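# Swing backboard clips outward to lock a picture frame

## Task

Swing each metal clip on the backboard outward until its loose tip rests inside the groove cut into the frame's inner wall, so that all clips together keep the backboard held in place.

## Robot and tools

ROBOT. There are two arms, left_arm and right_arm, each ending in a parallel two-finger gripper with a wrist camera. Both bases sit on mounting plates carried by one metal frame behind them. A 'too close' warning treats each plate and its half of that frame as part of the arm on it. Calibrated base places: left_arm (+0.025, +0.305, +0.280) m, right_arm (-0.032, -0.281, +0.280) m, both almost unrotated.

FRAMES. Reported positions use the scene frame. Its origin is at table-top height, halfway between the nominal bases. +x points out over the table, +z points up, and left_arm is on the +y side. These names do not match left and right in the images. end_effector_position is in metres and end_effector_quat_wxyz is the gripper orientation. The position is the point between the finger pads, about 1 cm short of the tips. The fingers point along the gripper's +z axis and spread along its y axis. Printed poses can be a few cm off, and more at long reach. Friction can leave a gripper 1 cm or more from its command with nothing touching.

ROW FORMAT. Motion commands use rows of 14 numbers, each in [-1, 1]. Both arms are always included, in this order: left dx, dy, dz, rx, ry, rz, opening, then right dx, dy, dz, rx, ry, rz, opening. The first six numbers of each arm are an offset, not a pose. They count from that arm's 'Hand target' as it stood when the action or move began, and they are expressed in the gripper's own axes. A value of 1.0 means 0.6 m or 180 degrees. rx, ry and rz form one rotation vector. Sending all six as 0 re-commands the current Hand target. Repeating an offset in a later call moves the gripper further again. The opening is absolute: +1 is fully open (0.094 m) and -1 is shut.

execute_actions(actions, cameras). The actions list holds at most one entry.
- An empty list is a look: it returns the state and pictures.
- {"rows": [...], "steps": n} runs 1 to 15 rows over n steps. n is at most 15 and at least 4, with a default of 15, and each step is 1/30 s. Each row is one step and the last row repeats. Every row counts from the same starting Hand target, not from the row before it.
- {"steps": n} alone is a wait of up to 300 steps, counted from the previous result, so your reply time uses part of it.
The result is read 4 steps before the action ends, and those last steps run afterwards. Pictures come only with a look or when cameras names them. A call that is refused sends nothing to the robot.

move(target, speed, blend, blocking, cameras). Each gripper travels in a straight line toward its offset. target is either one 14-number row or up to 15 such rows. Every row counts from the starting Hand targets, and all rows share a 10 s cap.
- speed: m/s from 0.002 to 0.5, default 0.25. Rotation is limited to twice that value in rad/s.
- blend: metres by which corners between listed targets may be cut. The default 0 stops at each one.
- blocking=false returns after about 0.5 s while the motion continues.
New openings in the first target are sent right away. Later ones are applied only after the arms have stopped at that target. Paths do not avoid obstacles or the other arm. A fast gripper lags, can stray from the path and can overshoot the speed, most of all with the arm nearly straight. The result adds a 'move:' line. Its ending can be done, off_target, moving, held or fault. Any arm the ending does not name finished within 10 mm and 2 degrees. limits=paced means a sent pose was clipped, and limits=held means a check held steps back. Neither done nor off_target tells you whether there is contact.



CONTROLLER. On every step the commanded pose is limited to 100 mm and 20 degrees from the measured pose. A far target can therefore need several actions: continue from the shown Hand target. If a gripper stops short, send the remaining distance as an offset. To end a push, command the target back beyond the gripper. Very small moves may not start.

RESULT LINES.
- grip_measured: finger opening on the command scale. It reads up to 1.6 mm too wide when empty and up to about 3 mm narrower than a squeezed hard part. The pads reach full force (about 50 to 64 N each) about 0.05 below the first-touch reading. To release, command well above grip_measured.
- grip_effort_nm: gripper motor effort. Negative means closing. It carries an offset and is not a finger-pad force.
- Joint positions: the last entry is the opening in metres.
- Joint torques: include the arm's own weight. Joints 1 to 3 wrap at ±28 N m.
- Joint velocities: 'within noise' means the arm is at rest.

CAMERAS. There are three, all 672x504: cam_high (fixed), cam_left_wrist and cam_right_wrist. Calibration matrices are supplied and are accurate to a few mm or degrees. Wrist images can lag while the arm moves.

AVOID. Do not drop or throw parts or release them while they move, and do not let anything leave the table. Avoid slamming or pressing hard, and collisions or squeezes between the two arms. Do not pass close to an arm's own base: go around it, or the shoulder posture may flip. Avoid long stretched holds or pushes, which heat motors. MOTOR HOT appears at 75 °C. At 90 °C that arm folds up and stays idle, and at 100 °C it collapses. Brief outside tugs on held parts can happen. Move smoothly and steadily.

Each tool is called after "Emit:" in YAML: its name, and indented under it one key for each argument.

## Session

Emit:
execute_actions:
  actions: []

Emit:
zoom_image:
  camera: "cam_high"
  region: [270, 240, 470, 390]

Scene clock: 0.00 s of 6600.00 s.
left_arm: end_effector_position=(+0.1515, -0.0197, +0.2933) grip_measured=+1.000 grip_effort_nm=n/a end_effector_quat_wxyz=(+0.180, +0.628, +0.684, -0.327) | right_arm: end_effector_position=(+0.2788, -0.5966, +0.3966) grip_measured=+1.000 grip_effort_nm=n/a end_effector_quat_wxyz=(+0.170, +0.865, +0.462, -0.099)
Joint positions: left_arm=[-0.91 1.663 0.632 0.002 0.551 0.401 0.094] | right_arm=[-0.614 1.981 1.718 -1.052 0.319 1.453 0.094]
Joint velocities: within noise
Joint torques (N m): no reading
Motor temperatures (°C): left_arm=[27 34 27 30 23 27 26] | right_arm=[23 35 31 29 23 24 25]
Heat: left arm: 34 °C; right arm: 35 °C.
Hand target: left_arm +0.1519, -0.0226, +0.2980; +0.184, +0.628, +0.679, -0.332 | right_arm +0.2765, -0.5971, +0.3981; +0.170, +0.864, +0.462, -0.105
camera_calibration:
cam_left_wrist: T_world_to_cam=[[-0.97366, 0.00357014, 0.227975, 0.0815795], [-0.0667594, 0.951592, -0.300025, 0.159475], [-0.218011, -0.307342, -0.926289, 0.382225], [0, 0, 0, 1]] pos_world=[0.173406, -0.0345723, 0.3833]
cam_right_wrist: T_world_to_cam=[[-0.835207, 0.510457, -0.204605, 0.619567], [0.498544, 0.859845, 0.110096, 0.367302], [0.232128, -0.0100522, -0.972633, 0.400534], [0, 0, 0, 1]] pos_world=[0.241375, -0.628058, 0.475901]

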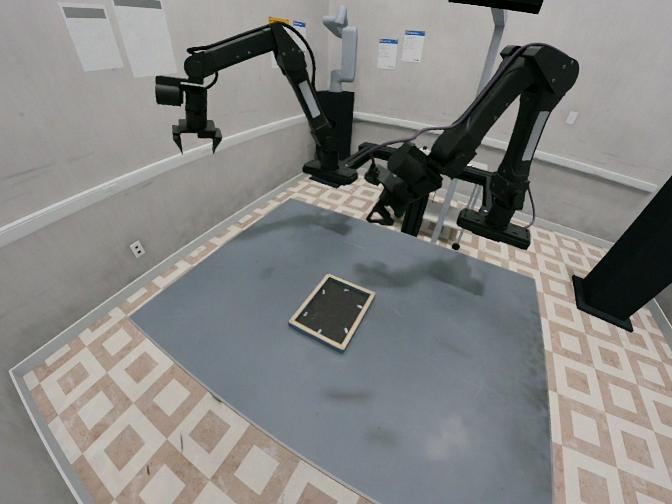

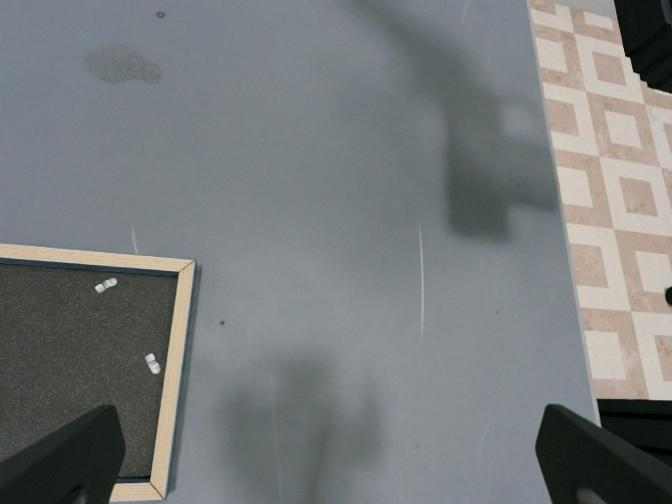

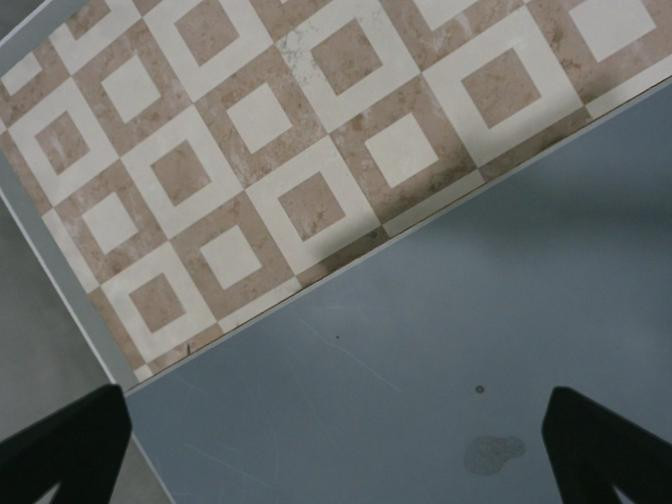

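Scaled by 2.520 from the camera's 672x504 image, which has a finer 960x720 frame.

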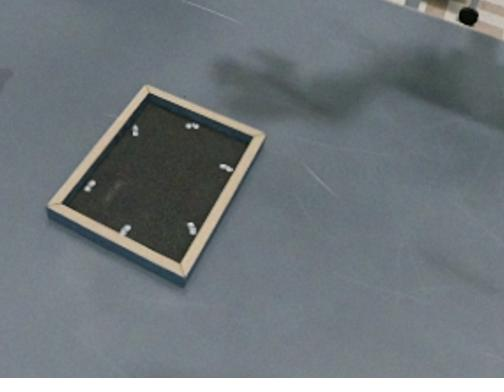

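Emit:
move:
  target: [0.0355,0.318,0.0512,-0.0746,0.2365,0.0078,0.0, 0,0,0,0,0,0,0]
  speed: 0.25

Scene clock: 3.40 s of 6600.00 s.
left_arm: end_effector_position=(+0.3262, -0.0298, +0.2217) grip_measured=+0.003 grip_effort_nm=-0.120 end_effector_quat_wxyz=(+0.004, +0.687, +0.727, -0.002) | right_arm: end_effector_position=(+0.2788, -0.5966, +0.3966) grip_measured=+0.001 grip_effort_nm=-0.115 end_effector_quat_wxyz=(+0.170, +0.865, +0.462, -0.099)
Joint positions: left_arm=[-0.821 2.422 1.762 -0.905 -0.01 0.673 0.047] | right_arm=[-0.614 1.981 1.718 -1.052 0.319 1.453 0.047]
Joint velocities: within noise
Joint torques (N m): left_arm=[0.1 -11.17 7.06 0.1 -0.05 0.03] | right_arm=[-0.01 -10.54 6.9 0.41 0.32 -0.07]
Motor temperatures (°C): left_arm=[27 35 28 30 23 27 26] | right_arm=[23 37 31 29 23 24 25]
Heat: left arm: 35 °C; right arm: 37 °C.
Hand target: left_arm +0.3300, -0.0299, +0.2203; +0.001, +0.688, +0.725, +0.001 | right_arm +0.2765, -0.5971, +0.3981; +0.170, +0.864, +0.462, -0.105
Off the commanded pose: left_arm 0.004 m, 1 deg | right_arm 0.003 m, 1 deg.
Kept back: nothing.
move: done
camera_calibration:
cam_left_wrist: T_world_to_cam=[[-0.998195, -0.0598067, 0.00538065, 0.323489], [-0.0525287, 0.913101, 0.404336, -0.002719], [-0.0290951, 0.403324, -0.914595, 0.307807], [0, 0, 0, 1]] pos_world=[0.331719, -0.102317, 0.280878]
cam_right_wrist: T_world_to_cam=[[-0.835207, 0.510457, -0.204605, 0.619567], [0.498544, 0.859845, 0.110096, 0.367302], [0.232128, -0.0100522, -0.972633, 0.400534], [0, 0, 0, 1]] pos_world=[0.241375, -0.628058, 0.475901]

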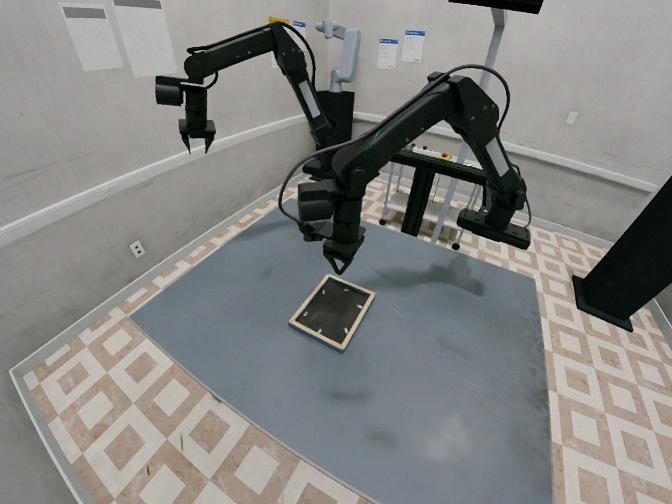

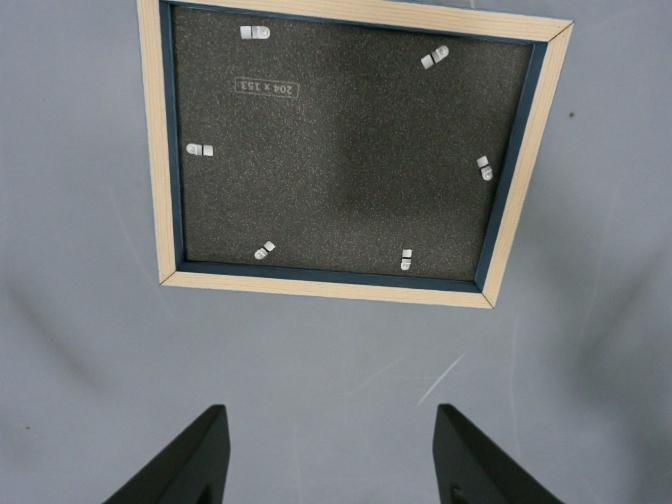

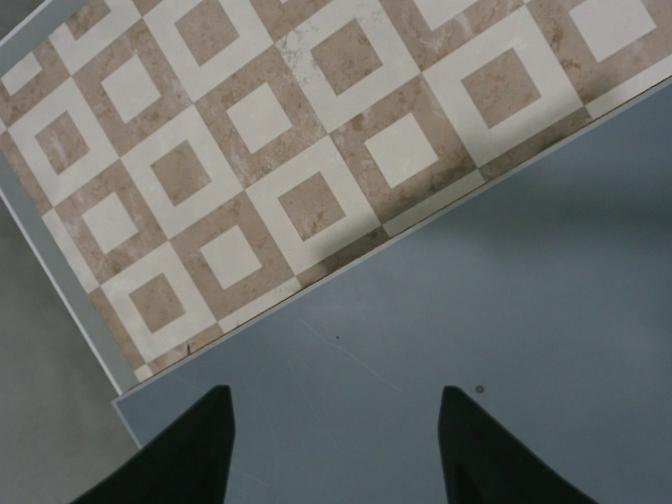

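Emit:
zoom_image:
  camera: "cam_left_wrist"
  region: [130, 0, 370, 290]

Emit:
zoom_image:
  camera: "cam_left_wrist"
  region: [350, 0, 590, 310]

Scaled by 1.738 from the camera's 672x504 image, which has a finer 960x720 frame.

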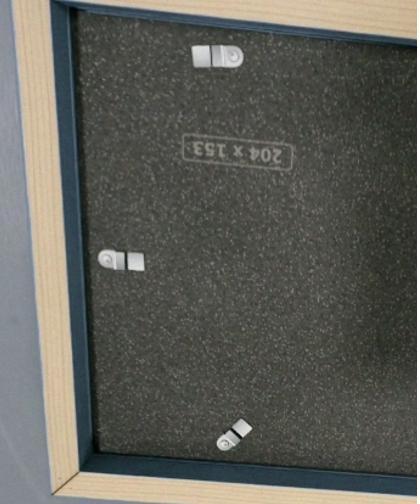

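Scaled by 1.626 from the camera's 672x504 image, which has a finer 960x720 frame.

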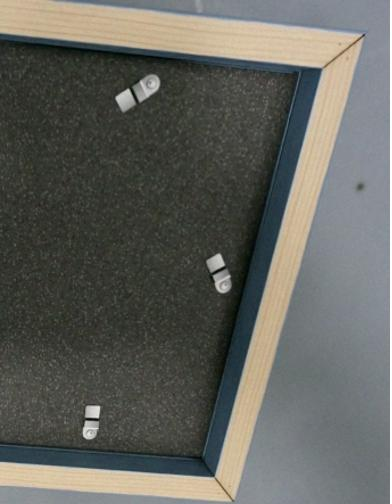

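Emit:
move:
  target: [0.0928,0.0641,0.2422,0,0,-0.4767,0.0, 0.5003,-0.3833,0.002,0.1659,-0.0411,0.805,0]
  speed: 0.2

Scene clock: 17.80 s of 6600.00 s.
left_arm: end_effector_position=(+0.3644, +0.0253, +0.0816) grip_measured=+0.003 grip_effort_nm=-0.120 end_effector_quat_wxyz=(+0.000, +0.017, +1.000, -0.001) | right_arm: end_effector_position=(+0.2498, -0.2486, +0.2556) grip_measured=+0.001 grip_effort_nm=-0.110 end_effector_quat_wxyz=(+0.708, -0.581, +0.400, +0.038)
Joint positions: left_arm=[-0.669 2.714 1.695 -0.549 -0.011 -0.655 0.047] | right_arm=[-0.516 2.746 1.055 -1.557 -1.551 2.107 0.047]
Joint velocities: within noise
Joint torques (N m): left_arm=[0.16 -11.54 4.19 0.32 -0.04 -0.11] | right_arm=[-0.55 -6.48 0.38 -1.38 -0.01 0.04]
Motor temperatures (°C): left_arm=[27 38 28 30 23 27 26] | right_arm=[23 39 31 29 23 24 25]
Heat: left arm: 38 °C; right arm: 39 °C.
Hand target: left_arm +0.3657, +0.0277, +0.0750; +0.001, +0.011, +1.000, +0.000 | right_arm +0.2500, -0.2501, +0.2504; +0.580, -0.644, +0.499, +0.031
Off the commanded pose: left_arm 0.007 m, 1 deg | right_arm 0.005 m, 92 deg; orientation clipped.
joint sent to its limit (right arm) — joint 4 (wrist pitch), lower limit; joint 5 (wrist yaw), lower limit; joint 6 (wrist roll), upper limit.
Kept back: nothing.
move: off_target (right_arm); limits=paced
camera_calibration:
cam_left_wrist: T_world_to_cam=[[-0.0312041, -0.999462, 0.0101385, 0.0367446], [-0.910613, 0.0326092, 0.411973, 0.340002], [-0.412081, 0.003623, -0.91114, 0.307979], [0, 0, 0, 1]] pos_world=[0.437669, 0.0245218, 0.140168]
cam_right_wrist: T_world_to_cam=[[0.516628, -0.318087, 0.794931, -0.410266], [0.382377, -0.744987, -0.54661, -0.104051], [0.766083, 0.586358, -0.263252, 0.107187], [0, 0, 0, 1]] pos_world=[0.169628, -0.270867, 0.297475]

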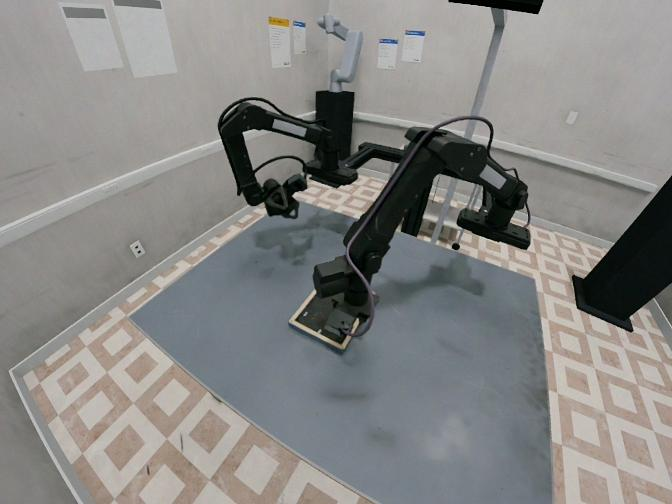

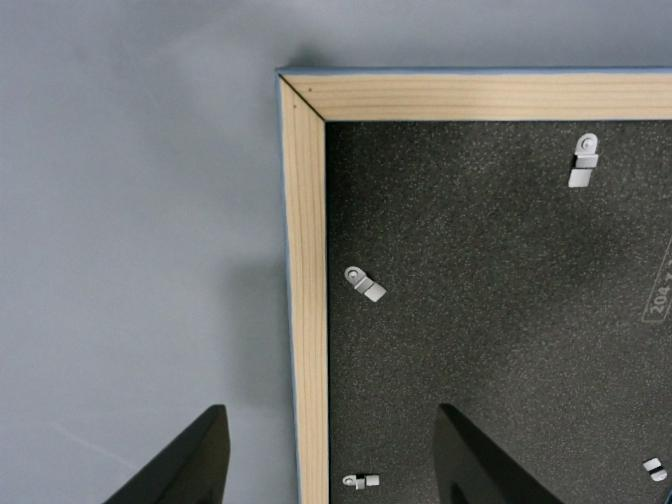

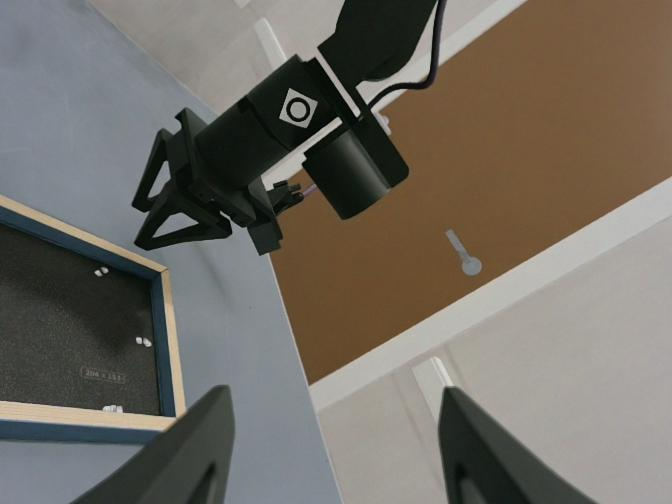

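Emit:
move:
  target: [0.0095,-0.0083,0.058,0,0,0,0.0, 0,0,0,-0.593,-0.196,-0.580,0]
  speed: 0.35

Scene clock: 23.77 s of 6600.00 s.
left_arm: end_effector_position=(+0.3567, +0.0284, +0.0447) grip_measured=+0.003 grip_effort_nm=-0.120 end_effector_quat_wxyz=(-0.006, +0.012, +1.000, +0.004) | right_arm: end_effector_position=(+0.2509, -0.2483, +0.2471) grip_measured=+0.001 grip_effort_nm=-0.115 end_effector_quat_wxyz=(+0.076, +0.800, +0.592, -0.060)
Joint positions: left_arm=[-0.673 2.813 1.72 -0.491 -0.011 -0.67 0.047] | right_arm=[0.288 1.866 0.955 -0.704 0.2 2.107 0.047]
Joint velocities: within noise
Joint torques (N m): left_arm=[-0.73 -11.4 5.23 0.29 -0.04 -0.12] | right_arm=[0.87 -9.39 3.92 0.05 0.33 0.04]
Motor temperatures (°C): left_arm=[27 39 28 30 23 27 26] | right_arm=[23 40 31 29 23 24 25]
Heat: left arm: 39 °C; right arm: 40 °C.
Hand target: left_arm +0.3599, +0.0229, +0.0402; +0.001, +0.011, +1.000, +0.000 | right_arm +0.2500, -0.2500, +0.2505; +0.168, +0.863, +0.466, -0.104
Off the commanded pose: left_arm 0.008 m, 1 deg | right_arm 0.004 m, 21 deg; orientation clipped.
joint sent to its limit (right arm) — joint 6 (wrist roll), upper limit.
Kept back: nothing.
move: off_target (right_arm); limits=paced
camera_calibration:
cam_left_wrist: T_world_to_cam=[[-0.0203011, -0.999794, 0.000193608, 0.036548], [-0.905767, 0.0184739, 0.423374, 0.346265], [-0.42329, 0.00841961, -0.905955, 0.274822], [0, 0, 0, 1]] pos_world=[0.430707, 0.0278297, 0.10237]
cam_right_wrist: T_world_to_cam=[[-0.957999, 0.281671, -0.0538517, 0.324642], [0.258435, 0.929367, 0.263606, 0.13782], [0.124298, 0.238617, -0.963126, 0.351538], [0, 0, 0, 1]] pos_world=[0.231693, -0.30341, 0.319728]

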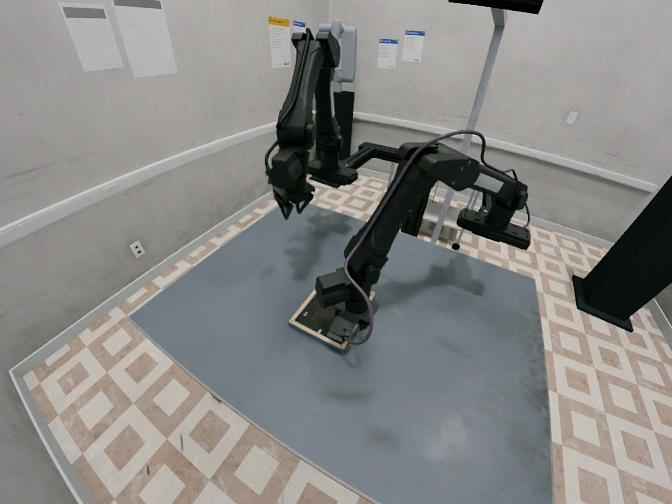

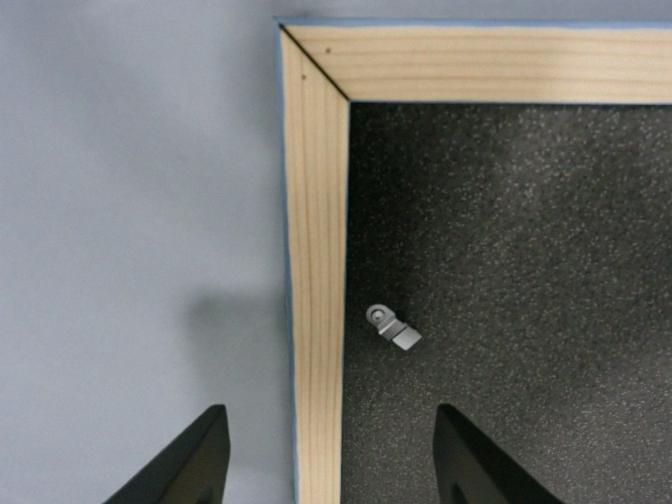

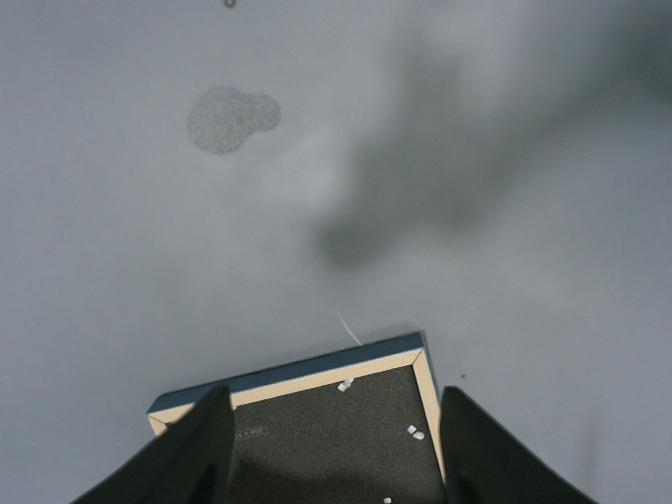

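Emit:
execute_actions:
  actions: []

Scene clock: 24.80 s of 6600.00 s.
left_arm: end_effector_position=(+0.3568, +0.0284, +0.0447) grip_measured=+0.003 grip_effort_nm=-0.120 end_effector_quat_wxyz=(-0.006, +0.012, +1.000, +0.003) | right_arm: end_effector_position=(+0.2516, -0.2485, +0.2470) grip_measured=+0.001 grip_effort_nm=-0.115 end_effector_quat_wxyz=(+0.078, +0.800, +0.592, -0.059)
Joint positions: left_arm=[-0.673 2.813 1.72 -0.491 -0.011 -0.67 0.047] | right_arm=[0.289 1.866 0.954 -0.701 0.202 2.107 0.047]
Joint velocities: within noise
Joint torques (N m): left_arm=[-0.73 -11.43 5.23 0.29 -0.04 -0.11] | right_arm=[0.65 -9.37 3.85 0.06 0.33 0.06]
Motor temperatures (°C): left_arm=[27 39 28 30 23 27 26] | right_arm=[23 40 31 29 23 24 25]
Heat: left arm: 39 °C; right arm: 40 °C.
Hand target: left_arm +0.3599, +0.0229, +0.0402; +0.001, +0.011, +1.000, +0.000 | right_arm +0.2500, -0.2500, +0.2505; +0.168, +0.863, +0.466, -0.104
Off the commanded pose: left_arm 0.008 m, 1 deg | right_arm 0.004 m, 20 deg; orientation clipped.
Steps of this call (1-31: nothing new was sent). Readings (end_effector_position of left_arm | right_arm):
1: (+0.3567, +0.0284, +0.0447) | (+0.2509, -0.2484, +0.2470)
2: (+0.3567, +0.0284, +0.0447) | (+0.2509, -0.2485, +0.2469)
4: (+0.3567, +0.0284, +0.0447) | (+0.2512, -0.2484, +0.2469)
8: (+0.3567, +0.0284, +0.0447) | (+0.2514, -0.2484, +0.2470)
31: the state above
camera_calibration:
cam_left_wrist: T_world_to_cam=[[-0.020296, -0.999794, 0.000431395, 0.0364764], [-0.905891, 0.0185723, 0.423104, 0.346387], [-0.423025, 0.00819652, -0.906081, 0.274769], [0, 0, 0, 1]] pos_world=[0.430763, 0.0277835, 0.10239]
cam_right_wrist: T_world_to_cam=[[-0.957932, 0.28111, -0.057824, 0.326197], [0.257046, 0.929984, 0.262786, 0.138551], [0.127647, 0.236867, -0.96312, 0.350124], [0, 0, 0, 1]] pos_world=[0.232168, -0.30348, 0.319664]

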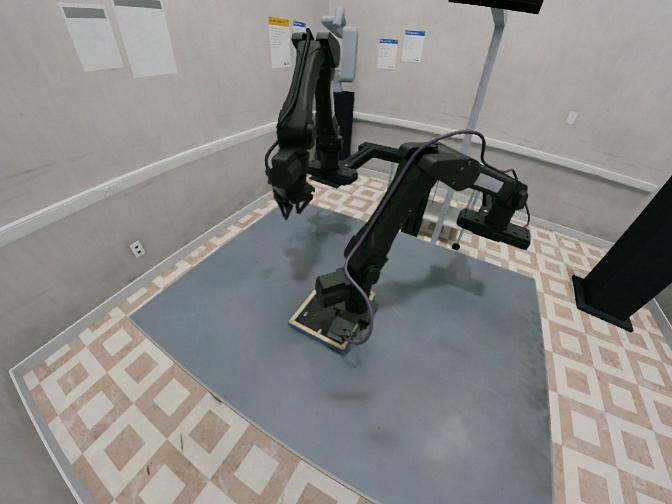

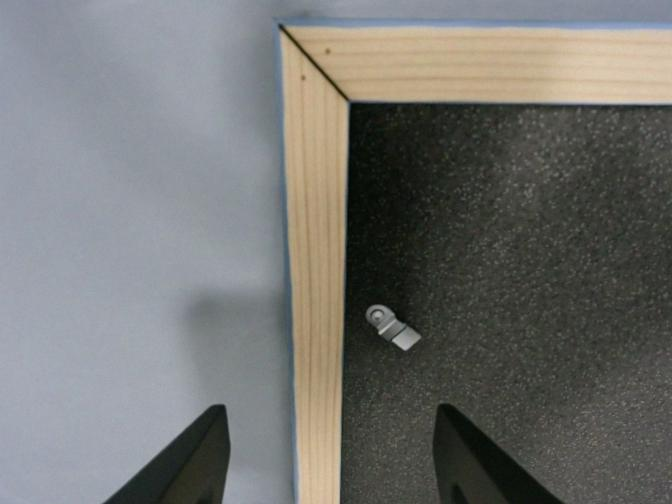

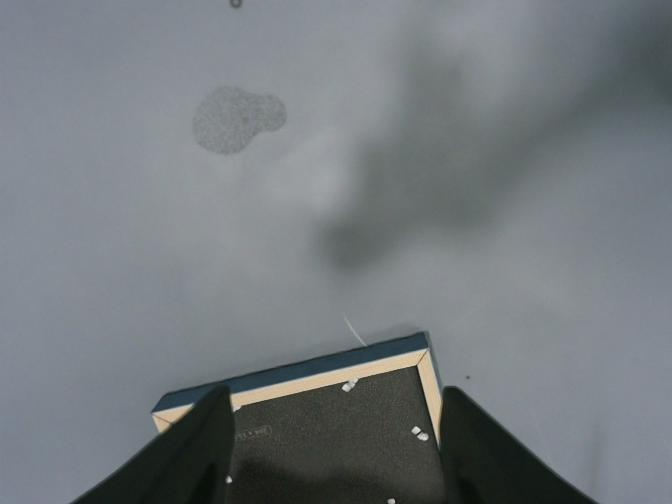

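Emit:
move:
  target: [0,0,0,0,0,0,0,0,0,0,-0.004,0.135,-0.349,0]
  speed: 0.4
  cameras: []

Emit:
execute_actions:
  actions: []
  cameras: []

Scene clock: 26.93 s of 6600.00 s.
left_arm: end_effector_position=(+0.3569, +0.0283, +0.0447) grip_measured=+0.003 grip_effort_nm=-0.120 end_effector_quat_wxyz=(-0.006, +0.012, +1.000, +0.003) | right_arm: end_effector_position=(+0.2508, -0.2490, +0.2475) grip_measured=+0.001 grip_effort_nm=-0.110 end_effector_quat_wxyz=(+0.000, +0.497, +0.868, -0.001)
Joint positions: left_arm=[-0.673 2.813 1.72 -0.49 -0.011 -0.67 0.047] | right_arm=[0.17 1.82 0.913 -0.656 0.013 1.156 0.047]
Joint velocities: within noise
Joint torques (N m): left_arm=[-0.72 -11.41 5.24 0.3 -0.04 -0.11] | right_arm=[-0.61 -8.25 5.29 -0.01 -0.02 -0.09]
Motor temperatures (°C): left_arm=[27 40 29 30 23 27 26] | right_arm=[23 40 31 29 23 24 25]
Heat: left arm: 40 °C; right arm: 40 °C.
Hand target: left_arm +0.3599, +0.0228, +0.0402; +0.001, +0.011, +1.000, +0.000 | right_arm +0.2500, -0.2500, +0.2505; -0.002, +0.496, +0.868, +0.002
Off the commanded pose: left_arm 0.008 m, 1 deg | right_arm 0.003 m, 0 deg.
Kept back: nothing.
move: done
No camera images: "cameras" was empty.

Scene clock: 26.93 s of 6600.00 s.
left_arm: end_effector_position=(+0.3569, +0.0283, +0.0447) grip_measured=+0.003 grip_effort_nm=-0.120 end_effector_quat_wxyz=(-0.006, +0.012, +1.000, +0.003) | right_arm: end_effector_position=(+0.2508, -0.2490, +0.2475) grip_measured=+0.001 grip_effort_nm=-0.110 end_effector_quat_wxyz=(+0.000, +0.497, +0.868, -0.001)
Joint positions: left_arm=[-0.673 2.813 1.72 -0.49 -0.011 -0.67 0.047] | right_arm=[0.17 1.82 0.913 -0.656 0.013 1.156 0.047]
Joint velocities: within noise
Joint torques (N m): left_arm=[-0.72 -11.41 5.24 0.3 -0.04 -0.11] | right_arm=[-0.61 -8.25 5.29 -0.01 -0.02 -0.09]
Motor temperatures (°C): left_arm=[27 40 29 30 23 27 26] | right_arm=[23 40 31 29 23 24 25]
Heat: left arm: 40 °C; right arm: 40 °C.
Hand target: left_arm +0.3599, +0.0228, +0.0402; +0.001, +0.011, +1.000, +0.000 | right_arm +0.2500, -0.2500, +0.2505; -0.002, +0.496, +0.868, +0.002
Off the commanded pose: left_arm 0.008 m, 1 deg | right_arm 0.003 m, 0 deg.
Kept back: nothing.
No camera images: "cameras" was empty.

Emit:
move:
  target: [0,0,0,0,0,0,0,0,0,0,0,0,-0.822,0]
  speed: 0.5
  cameras: []

Emit:
move:
  target:
    - [-0.0128,-0.001,-0.025,0,0,0,0,0,0,0,0,0,0,0]
    - [0,-0.001,0,0,0,0,0,0,0,0,0,0,0,0]
    - [0,-0.001,0.030,0,0,0,0,0,0,0,0,0,0,0]
  speed: 0.06

Scene clock: 30.50 s of 6600.00 s.
left_arm: end_effector_position=(+0.3570, +0.0282, +0.0447) grip_measured=+0.003 grip_effort_nm=-0.120 end_effector_quat_wxyz=(-0.006, +0.012, +1.000, +0.003) | right_arm: end_effector_position=(+0.2508, -0.2489, +0.2475) grip_measured=+0.001 grip_effort_nm=-0.110 end_effector_quat_wxyz=(+0.000, +0.697, -0.717, +0.000)
Joint positions: left_arm=[-0.673 2.813 1.72 -0.489 -0.011 -0.67 0.047] | right_arm=[0.17 1.82 0.913 -0.656 0.013 -1.426 0.047]
Joint velocities: within noise
Joint torques (N m): left_arm=[-0.73 -11.4 5.24 0.29 -0.04 -0.11] | right_arm=[-0.57 -8.17 5.16 -0.01 -0.05 -0.11]
Motor temperatures (°C): left_arm=[27 41 29 30 23 27 26] | right_arm=[23 40 31 29 23 24 25]
Heat: left arm: 41 °C; right arm: 40 °C.
Hand target: left_arm +0.3599, +0.0229, +0.0402; +0.001, +0.011, +1.000, +0.000 | right_arm +0.2500, -0.2500, +0.2505; -0.002, +0.697, -0.717, -0.002
Off the commanded pose: left_arm 0.008 m, 1 deg | right_arm 0.003 m, 0 deg.
Kept back: nothing.
move: done
No camera images: "cameras" was empty.

Scene clock: 31.87 s of 6600.00 s.
left_arm: end_effector_position=(+0.3567, +0.0278, +0.0258) grip_measured=+0.003 grip_effort_nm=-0.120 end_effector_quat_wxyz=(-0.007, +0.012, +1.000, +0.004) | right_arm: end_effector_position=(+0.2508, -0.2489, +0.2475) grip_measured=+0.001 grip_effort_nm=-0.115 end_effector_quat_wxyz=(+0.000, +0.698, -0.716, +0.000)
Joint positions: left_arm=[-0.674 2.874 1.759 -0.47 -0.011 -0.671 0.047] | right_arm=[0.17 1.82 0.913 -0.656 0.013 -1.429 0.047]
Joint velocities: within noise
Joint torques (N m): left_arm=[-0.72 -11.74 5.05 0.29 -0.04 -0.11] | right_arm=[-0.64 -8.12 5.23 0 -0.04 -0.05]
Motor temperatures (°C): left_arm=[27 41 29 30 23 27 26] | right_arm=[23 39 31 29 23 24 25]
Heat: left arm: 41 °C; right arm: 39 °C.
Hand target: left_arm +0.3599, +0.0223, +0.0222; +0.001, +0.011, +1.000, +0.000 | right_arm +0.2500, -0.2500, +0.2505; -0.002, +0.697, -0.717, -0.002
Off the commanded pose: left_arm 0.007 m, 1 deg | right_arm 0.003 m, 0 deg.
Kept back: nothing.
move: done
camera_calibration:
cam_left_wrist: T_world_to_cam=[[-0.0199246, -0.999801, 0.0000096292, 0.0357669], [-0.905425, 0.0180479, 0.424121, 0.354164], [-0.424037, 0.00844174, -0.905605, 0.257976], [0, 0, 0, 1]] pos_world=[0.430773, 0.0271901, 0.0834149]
cam_right_wrist: T_world_to_cam=[[0.999769, -0.0211769, -0.00364993, -0.254057], [-0.0174081, -0.897719, 0.440225, -0.291042], [-0.0125992, -0.44006, -0.89788, 0.201326], [0, 0, 0, 1]] pos_world=[0.251469, -0.178058, 0.307963]

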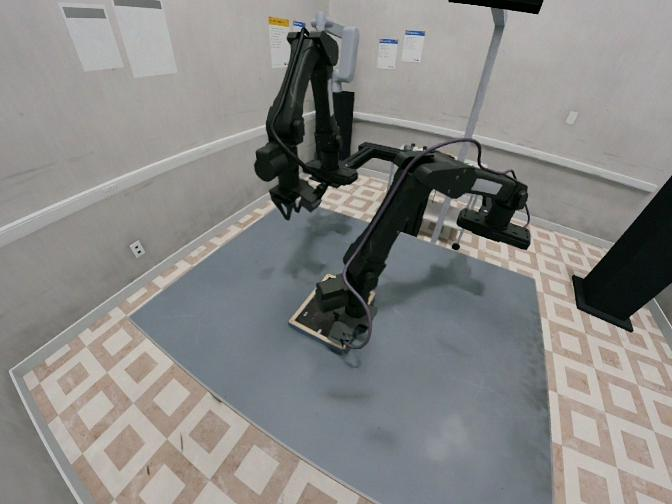

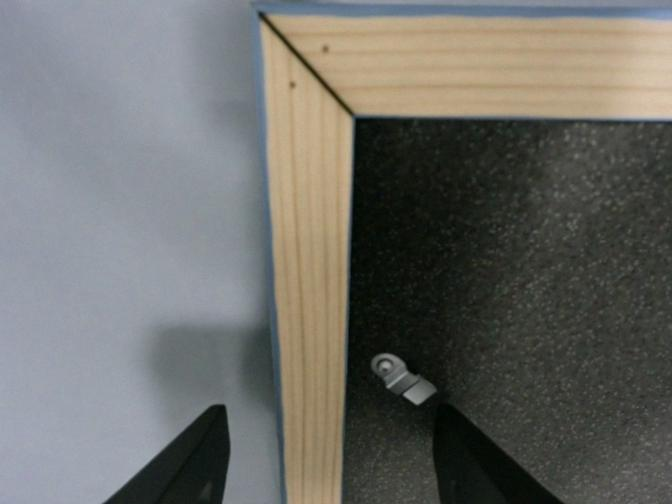

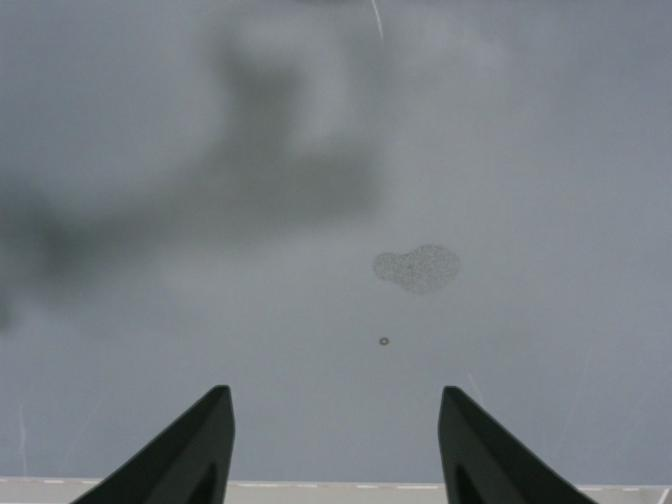

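Emit:
move:
  target:
    - [-0.021,-0.0065,-0.025,0,0,0,0,0,0,0,0,0,0,0]
    - [-0.0085,-0.0065,-0.020,0,0,0,0,0,0,0,0,0,0,0]
  speed: 0.06
  cameras: ["cam_left_wrist"]

Scene clock: 32.87 s of 6600.00 s.
left_arm: end_effector_position=(+0.3695, +0.0173, +0.0344) grip_measured=+0.003 grip_effort_nm=-0.120 end_effector_quat_wxyz=(+0.004, +0.011, +1.000, -0.005) | right_arm: end_effector_position=(+0.2508, -0.2489, +0.2475) grip_measured=+0.001 grip_effort_nm=-0.110 end_effector_quat_wxyz=(+0.000, +0.698, -0.716, +0.000)
Joint positions: left_arm=[-0.674 2.874 1.811 -0.496 -0.011 -0.671 0.047] | right_arm=[0.17 1.82 0.913 -0.656 0.013 -1.429 0.047]
Joint velocities: within noise
Joint torques (N m): left_arm=[-0.73 -13.71 3.1 0.18 -0.05 -0.11] | right_arm=[-0.38 -8.2 5.29 0 -0.04 -0.1]
Motor temperatures (°C): left_arm=[27 41 29 30 23 27 26] | right_arm=[23 39 31 29 23 24 25]
Heat: left arm: 41 °C; right arm: 39 °C.
Hand target: left_arm +0.3648, +0.0184, +0.0342; +0.001, +0.011, +1.000, +0.000 | right_arm +0.2500, -0.2500, +0.2505; -0.002, +0.697, -0.717, -0.002
Off the commanded pose: left_arm 0.005 m, 1 deg | right_arm 0.003 m, 0 deg.
Kept back: nothing.
move: done
camera_calibration:
cam_left_wrist: T_world_to_cam=[[-0.0197295, -0.999666, 0.0166723, 0.0249395], [-0.913945, 0.0247936, 0.40508, 0.365908], [-0.405358, -0.00724555, -0.914129, 0.26494], [0, 0, 0, 1]] pos_world=[0.442307, 0.0177787, 0.0935512]
Images, in order (width x height): cam_left_wrist 672x504.

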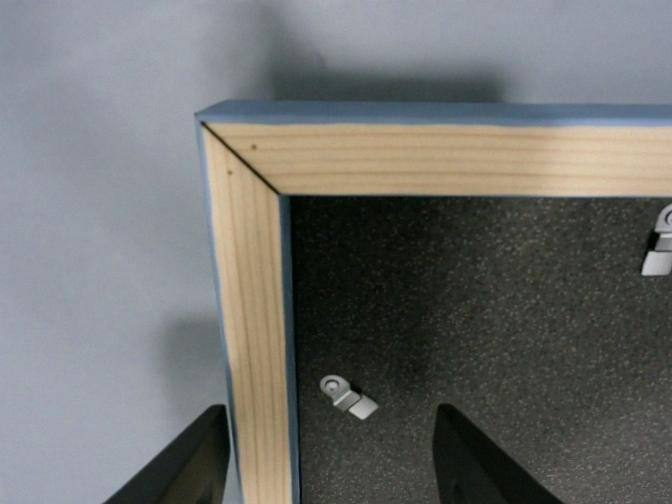

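Emit:
move:
  target:
    - [0.009,0.0068,0.0,0,0,0,0,0,0,0,0,0,0,0]
    - [0.009,0.0068,0.025,0,0,0,0,0,0,0,0,0,0,0]
  speed: 0.05
  cameras: ["cam_left_wrist"]

Scene clock: 35.67 s of 6600.00 s.
left_arm: end_effector_position=(+0.3583, +0.0265, +0.0246) grip_measured=+0.003 grip_effort_nm=-0.115 end_effector_quat_wxyz=(-0.005, +0.011, +1.000, +0.002) | right_arm: end_effector_position=(+0.2508, -0.2489, +0.2475) grip_measured=+0.001 grip_effort_nm=-0.110 end_effector_quat_wxyz=(+0.000, +0.698, -0.716, +0.000)
Joint positions: left_arm=[-0.674 2.879 1.767 -0.467 -0.011 -0.671 0.047] | right_arm=[0.17 1.82 0.913 -0.656 0.013 -1.429 0.047]
Joint velocities: within noise
Joint torques (N m): left_arm=[-0.72 -11.43 4.78 0.31 -0.05 -0.11] | right_arm=[-0.46 -8.13 5.24 0 -0.04 -0.09]
Motor temperatures (°C): left_arm=[27 42 28 30 23 27 26] | right_arm=[23 39 31 29 23 24 25]
Heat: left arm: 42 °C; right arm: 39 °C.
Hand target: left_arm +0.3597, +0.0225, +0.0192; +0.001, +0.011, +1.000, +0.000 | right_arm +0.2500, -0.2500, +0.2505; -0.002, +0.697, -0.717, -0.002
Off the commanded pose: left_arm 0.007 m, 1 deg | right_arm 0.003 m, 0 deg.
Kept back: nothing.
move: done
camera_calibration:
cam_left_wrist: T_world_to_cam=[[-0.0198582, -0.999797, 0.00334193, 0.0343893], [-0.90716, 0.0194233, 0.420336, 0.356782], [-0.420316, 0.00531547, -0.907362, 0.25632], [0, 0, 0, 1]] pos_world=[0.432076, 0.02609, 0.0824915]
Images, in order (width x height): cam_left_wrist 672x504.

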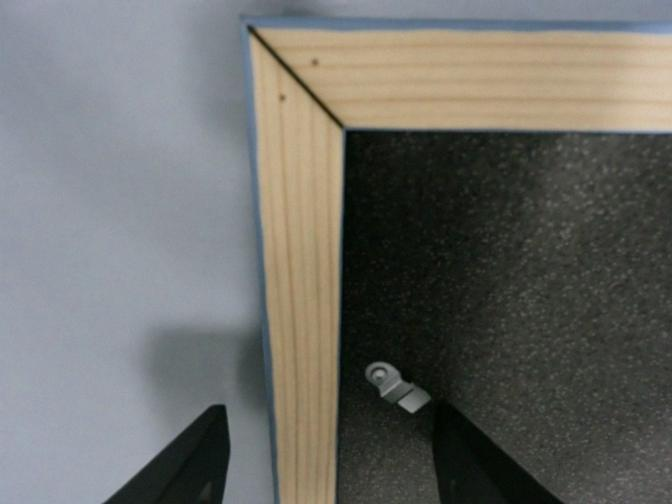

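Emit:
move:
  target:
    - [-0.013,-0.018,-0.016,0,0,0,0,0,0,0,0,0,0,0]
    - [-0.004,-0.006,-0.012,0,0,0,0,0,0,0,0,0,0,0]
    - [-0.003,-0.006,0.002,0,0,0,0,0,0,0,0,0,0,0]
  speed: 0.06
  cameras: ["cam_left_wrist"]

Scene clock: 36.90 s of 6600.00 s.
left_arm: end_effector_position=(+0.3648, +0.0170, +0.0261) grip_measured=+0.003 grip_effort_nm=-0.115 end_effector_quat_wxyz=(+0.002, +0.012, +1.000, -0.003) | right_arm: end_effector_position=(+0.2508, -0.2489, +0.2475) grip_measured=+0.001 grip_effort_nm=-0.105 end_effector_quat_wxyz=(+0.000, +0.698, -0.716, +0.000)
Joint positions: left_arm=[-0.681 2.894 1.814 -0.483 -0.012 -0.676 0.047] | right_arm=[0.17 1.82 0.913 -0.656 0.013 -1.429 0.047]
Joint velocities: within noise
Joint torques (N m): left_arm=[-0.46 -11.77 3.6 0.32 -0.04 -0.11] | right_arm=[-0.65 -8.21 5.31 0.02 0.01 -0.09]
Motor temperatures (°C): left_arm=[27 42 28 30 23 27 26] | right_arm=[23 39 31 29 23 24 25]
Heat: left arm: 42 °C; right arm: 39 °C.
Hand target: left_arm +0.3614, +0.0188, +0.0181; +0.001, +0.011, +1.000, +0.000 | right_arm +0.2500, -0.2500, +0.2505; -0.002, +0.697, -0.717, -0.002
Off the commanded pose: left_arm 0.009 m, 0 deg | right_arm 0.003 m, 0 deg.
Kept back: nothing.
move: done
camera_calibration:
cam_left_wrist: T_world_to_cam=[[-0.0216494, -0.999683, 0.0128316, 0.0254635], [-0.912443, 0.0250027, 0.408439, 0.364422], [-0.408631, -0.00286565, -0.912695, 0.256523], [0, 0, 0, 1]] pos_world=[0.437888, 0.0170791, 0.0849564]
Images, in order (width x height): cam_left_wrist 672x504.

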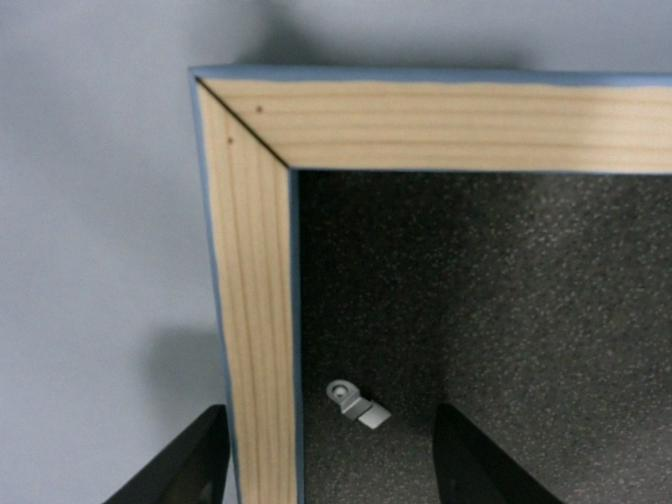

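Emit:
move:
  target: [0.003,0.005,0.007,0,0,0,0,0,0,0,0,0,0,0]
  speed: 0.06
  cameras: ["cam_left_wrist"]

Scene clock: 37.83 s of 6600.00 s.
left_arm: end_effector_position=(+0.3683, +0.0141, +0.0261) grip_measured=+0.003 grip_effort_nm=-0.120 end_effector_quat_wxyz=(+0.009, +0.012, +1.000, -0.009) | right_arm: end_effector_position=(+0.2508, -0.2489, +0.2475) grip_measured=+0.001 grip_effort_nm=-0.105 end_effector_quat_wxyz=(+0.000, +0.698, -0.716, +0.000)
Joint positions: left_arm=[-0.681 2.894 1.814 -0.464 -0.012 -0.676 0.047] | right_arm=[0.17 1.82 0.913 -0.656 0.013 -1.429 0.047]
Joint velocities: within noise
Joint torques (N m): left_arm=[-0.21 -11.47 2.55 0.36 -0.03 -0.08] | right_arm=[-0.57 -8.27 5.23 0.03 -0.06 -0.09]
Motor temperatures (°C): left_arm=[27 42 28 30 23 27 26] | right_arm=[23 39 31 29 23 24 25]
Heat: left arm: 42 °C; right arm: 39 °C.
Hand target: left_arm +0.3597, +0.0219, +0.0139; +0.001, +0.011, +1.000, +0.000 | right_arm +0.2500, -0.2500, +0.2505; -0.002, +0.697, -0.717, -0.002
Off the commanded pose: left_arm 0.017 m, 1 deg | right_arm 0.003 m, 0 deg.
Kept back: nothing.
move: off_target (left_arm)
camera_calibration:
cam_left_wrist: T_world_to_cam=[[-0.0216581, -0.999469, 0.024333, 0.0223034], [-0.918073, 0.0295185, 0.395311, 0.369995], [-0.39582, -0.0137778, -0.918225, 0.253578], [0, 0, 0, 1]] pos_world=[0.440536, 0.0148636, 0.0860357]
Images, in order (width x height): cam_left_wrist 672x504.

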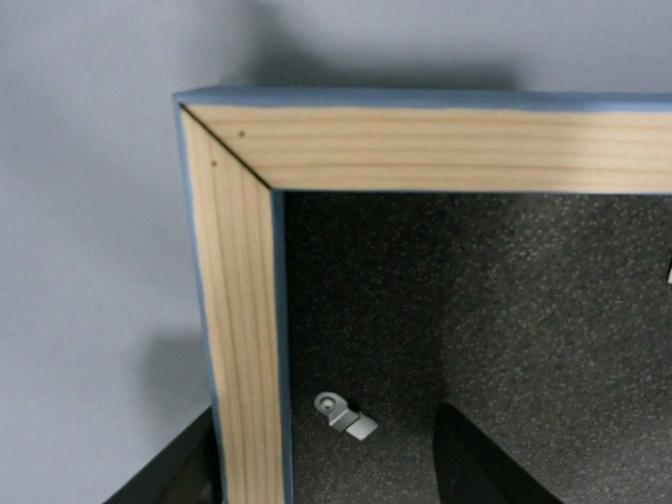

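Emit:
move:
  target:
    - [0,0,-0.037,0,0,0,0,0,0,0,0,0,0,0]
    - [-0.022,-0.017,-0.037,0,0,0,0,0,0,0,0,0,0,0]
    - [-0.010,-0.0065,-0.033,0,0,0,0,0,0,0,0,0,0,0]
    - [-0.010,-0.0065,-0.010,0,0,0,0,0,0,0,0,0,0,0]
  speed: 0.06
  cameras: ["cam_left_wrist"]

Scene clock: 39.77 s of 6600.00 s.
left_arm: end_effector_position=(+0.3632, +0.0184, +0.0248) grip_measured=+0.003 grip_effort_nm=-0.115 end_effector_quat_wxyz=(-0.003, +0.012, +1.000, +0.001) | right_arm: end_effector_position=(+0.2508, -0.2489, +0.2475) grip_measured=+0.001 grip_effort_nm=-0.115 end_effector_quat_wxyz=(+0.000, +0.698, -0.716, +0.000)
Joint positions: left_arm=[-0.681 2.901 1.823 -0.498 -0.012 -0.677 0.047] | right_arm=[0.17 1.82 0.913 -0.656 0.013 -1.429 0.047]
Joint velocities: within noise
Joint torques (N m): left_arm=[-0.12 -11.88 4.66 0.3 -0.03 -0.06] | right_arm=[-0.36 -8.21 5.26 0.01 -0.06 -0.05]
Motor temperatures (°C): left_arm=[27 42 28 30 23 27 26] | right_arm=[23 39 31 28 23 24 25]
Heat: left arm: 42 °C; right arm: 39 °C.
Hand target: left_arm +0.3656, +0.0179, +0.0198; +0.001, +0.011, +1.000, +0.000 | right_arm +0.2500, -0.2500, +0.2505; -0.002, +0.697, -0.717, -0.002
Off the commanded pose: left_arm 0.005 m, 0 deg | right_arm 0.003 m, 0 deg.
Kept back: nothing.
move: done
camera_calibration:
cam_left_wrist: T_world_to_cam=[[-0.020974, -0.999768, 0.00491921, 0.0267956], [-0.908484, 0.0211127, 0.417386, 0.361794], [-0.417393, 0.00428523, -0.908716, 0.257595], [0, 0, 0, 1]] pos_world=[0.436765, 0.0180471, 0.0829414]
Images, in order (width x height): cam_left_wrist 672x504.

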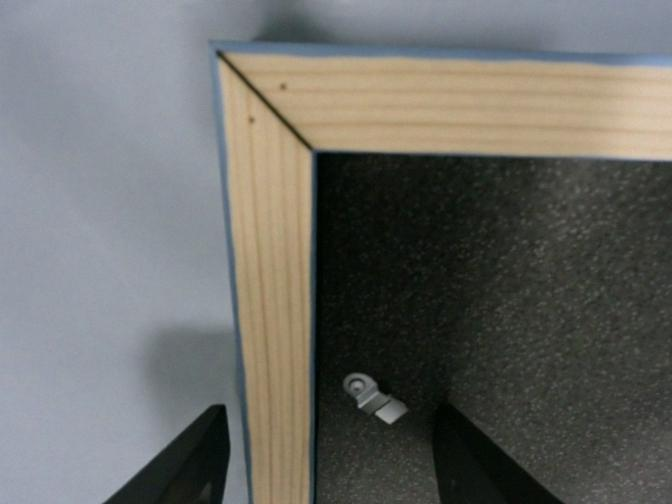

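Emit:
move:
  target: [0,0,0.006,0,0,0,0,0,0,0,0,0,0,0]
  speed: 0.04
  cameras: ["cam_left_wrist"]

Scene clock: 40.70 s of 6600.00 s.
left_arm: end_effector_position=(+0.3630, +0.0185, +0.0244) grip_measured=+0.003 grip_effort_nm=-0.115 end_effector_quat_wxyz=(-0.003, +0.012, +1.000, +0.001) | right_arm: end_effector_position=(+0.2508, -0.2489, +0.2475) grip_measured=+0.001 grip_effort_nm=-0.115 end_effector_quat_wxyz=(+0.000, +0.698, -0.716, +0.000)
Joint positions: left_arm=[-0.681 2.902 1.823 -0.497 -0.012 -0.677 0.047] | right_arm=[0.17 1.82 0.913 -0.656 0.013 -1.429 0.047]
Joint velocities: within noise
Joint torques (N m): left_arm=[-0.08 -11.02 5.19 0.33 -0.04 -0.06] | right_arm=[-0.57 -8.13 5.31 0.02 -0.05 -0.07]
Motor temperatures (°C): left_arm=[27 42 28 30 23 27 26] | right_arm=[23 39 31 28 23 24 25]
Heat: left arm: 42 °C; right arm: 39 °C.
Hand target: left_arm +0.3655, +0.0179, +0.0162; +0.001, +0.011, +1.000, +0.000 | right_arm +0.2500, -0.2500, +0.2505; -0.002, +0.697, -0.717, -0.002
Off the commanded pose: left_arm 0.009 m, 0 deg | right_arm 0.003 m, 0 deg.
Kept back: nothing.
move: done
camera_calibration:
cam_left_wrist: T_world_to_cam=[[-0.0209778, -0.999769, 0.00467936, 0.0269207], [-0.908362, 0.0210147, 0.417656, 0.361743], [-0.417658, 0.00451097, -0.908593, 0.257328], [0, 0, 0, 1]] pos_world=[0.436634, 0.0181518, 0.0825963]
Images, in order (width x height): cam_left_wrist 672x504.

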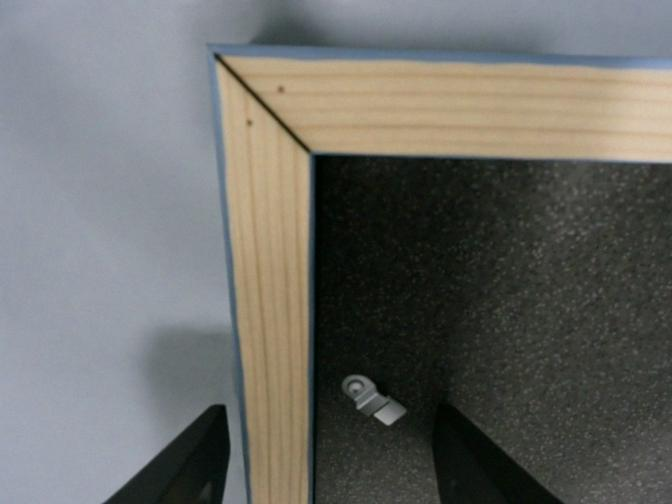

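Emit:
move:
  target:
    - [0,0.012,0,0,0,0,-0.05,0,0,0,0,0,0,0]
    - [0,0.02,0,0,0,0,-0.2,0,0,0,0,0,0,0]
  speed: 0.03
  cameras: ["cam_left_wrist"]

Emit:
zoom_image:
  camera: "cam_left_wrist"
  region: [200, 300, 460, 500]

Scene clock: 43.13 s of 6600.00 s.
left_arm: end_effector_position=(+0.3697, +0.0180, +0.0231) grip_measured=-0.197 grip_effort_nm=-0.134 end_effector_quat_wxyz=(+0.003, +0.011, +1.000, -0.013) | right_arm: end_effector_position=(+0.2508, -0.2489, +0.2475) grip_measured=+0.001 grip_effort_nm=-0.115 end_effector_quat_wxyz=(+0.000, +0.698, -0.716, +0.000)
Joint positions: left_arm=[-0.666 2.902 1.815 -0.461 0.003 -0.665 0.038] | right_arm=[0.17 1.82 0.913 -0.656 0.013 -1.429 0.047]
Joint velocities: within noise
Joint torques (N m): left_arm=[0.43 -12.79 2.06 0.32 -0.19 0.02] | right_arm=[-0.58 -8.16 5.16 0.01 -0.02 -0.06]
Motor temperatures (°C): left_arm=[27 43 28 30 23 27 26] | right_arm=[23 39 31 28 23 24 25]
Heat: left arm: 43 °C; right arm: 39 °C.
Hand target: left_arm +0.3659, +0.0298, +0.0162; +0.001, +0.011, +1.000, +0.000 | right_arm +0.2500, -0.2500, +0.2505; -0.002, +0.697, -0.717, -0.002
Off the commanded pose: left_arm 0.014 m, 2 deg | right_arm 0.003 m, 0 deg.
Kept back: nothing.
move: off_target (left_arm); target 2's new opening was sent with left_arm's hand 0.013 m and 1 deg from that target
camera_calibration:
cam_left_wrist: T_world_to_cam=[[-0.0186528, -0.999255, 0.0337776, 0.0249411], [-0.913449, 0.0307678, 0.405789, 0.370337], [-0.406526, -0.023285, -0.913342, 0.255365], [0, 0, 0, 1]] pos_world=[0.442562, 0.0194742, 0.082114]
Images, in order (width x height): cam_left_wrist 672x504.

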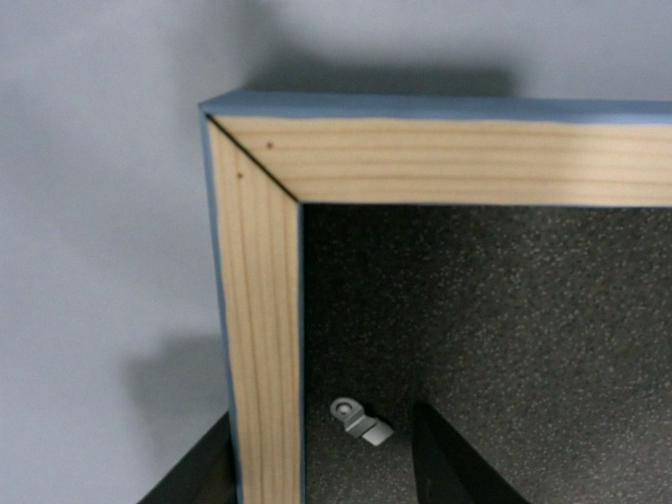

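Scaled by 1.938 from the camera's 672x504 image, which has a finer 960x720 frame.

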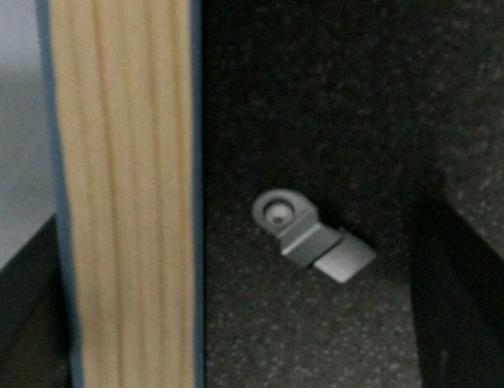

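Emit:
move:
  target:
    - [0,0,-0.037,0,0,0,0,0,0,0,0,0,0,0]
    - [-0.009,-0.0177,-0.037,0,0,0,0,0,0,0,0,0,0,0]
    - [0.0045,-0.0065,-0.033,0,0,0,0,0,0,0,0,0,0,0]
    - [0.0045,-0.0065,-0.008,0,0,0,0,0,0,0,0,0,0,0]
  speed: 0.06
  cameras: ["cam_left_wrist"]

Scene clock: 44.83 s of 6600.00 s.
left_arm: end_effector_position=(+0.3600, +0.0286, +0.0252) grip_measured=-0.003 grip_effort_nm=0.164 end_effector_quat_wxyz=(-0.008, +0.010, +1.000, +0.000) | right_arm: end_effector_position=(+0.2508, -0.2489, +0.2475) grip_measured=+0.001 grip_effort_nm=-0.115 end_effector_quat_wxyz=(+0.000, +0.698, -0.716, +0.000)
Joint positions: left_arm=[-0.664 2.879 1.769 -0.472 -0.004 -0.664 0.047] | right_arm=[0.17 1.82 0.913 -0.656 0.013 -1.429 0.047]
Joint velocities: within noise
Joint torques (N m): left_arm=[-0.57 -11.88 4.52 0.29 -0.12 -0.08] | right_arm=[-0.5 -8.23 5.18 -0.01 -0.07 -0.06]
Motor temperatures (°C): left_arm=[27 43 28 30 23 27 26] | right_arm=[23 39 31 28 23 24 25]
Heat: left arm: 43 °C; right arm: 39 °C.
Hand target: left_arm +0.3630, +0.0260, +0.0210; +0.001, +0.011, +1.000, +0.000 | right_arm +0.2500, -0.2500, +0.2505; -0.002, +0.697, -0.717, -0.002
Off the commanded pose: left_arm 0.006 m, 1 deg | right_arm 0.003 m, 0 deg.
Kept back: nothing.
move: done
camera_calibration:
cam_left_wrist: T_world_to_cam=[[-0.0171133, -0.999827, 0.00729184, 0.0355023], [-0.904572, 0.0185891, 0.425915, 0.356976], [-0.425976, 0.000692797, -0.904734, 0.259723], [0, 0, 0, 1]] pos_world=[0.434154, 0.0286804, 0.0826798]
Images, in order (width x height): cam_left_wrist 672x504.

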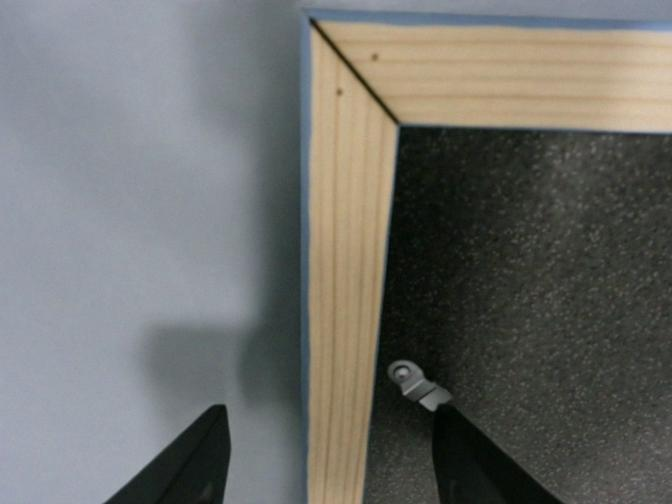

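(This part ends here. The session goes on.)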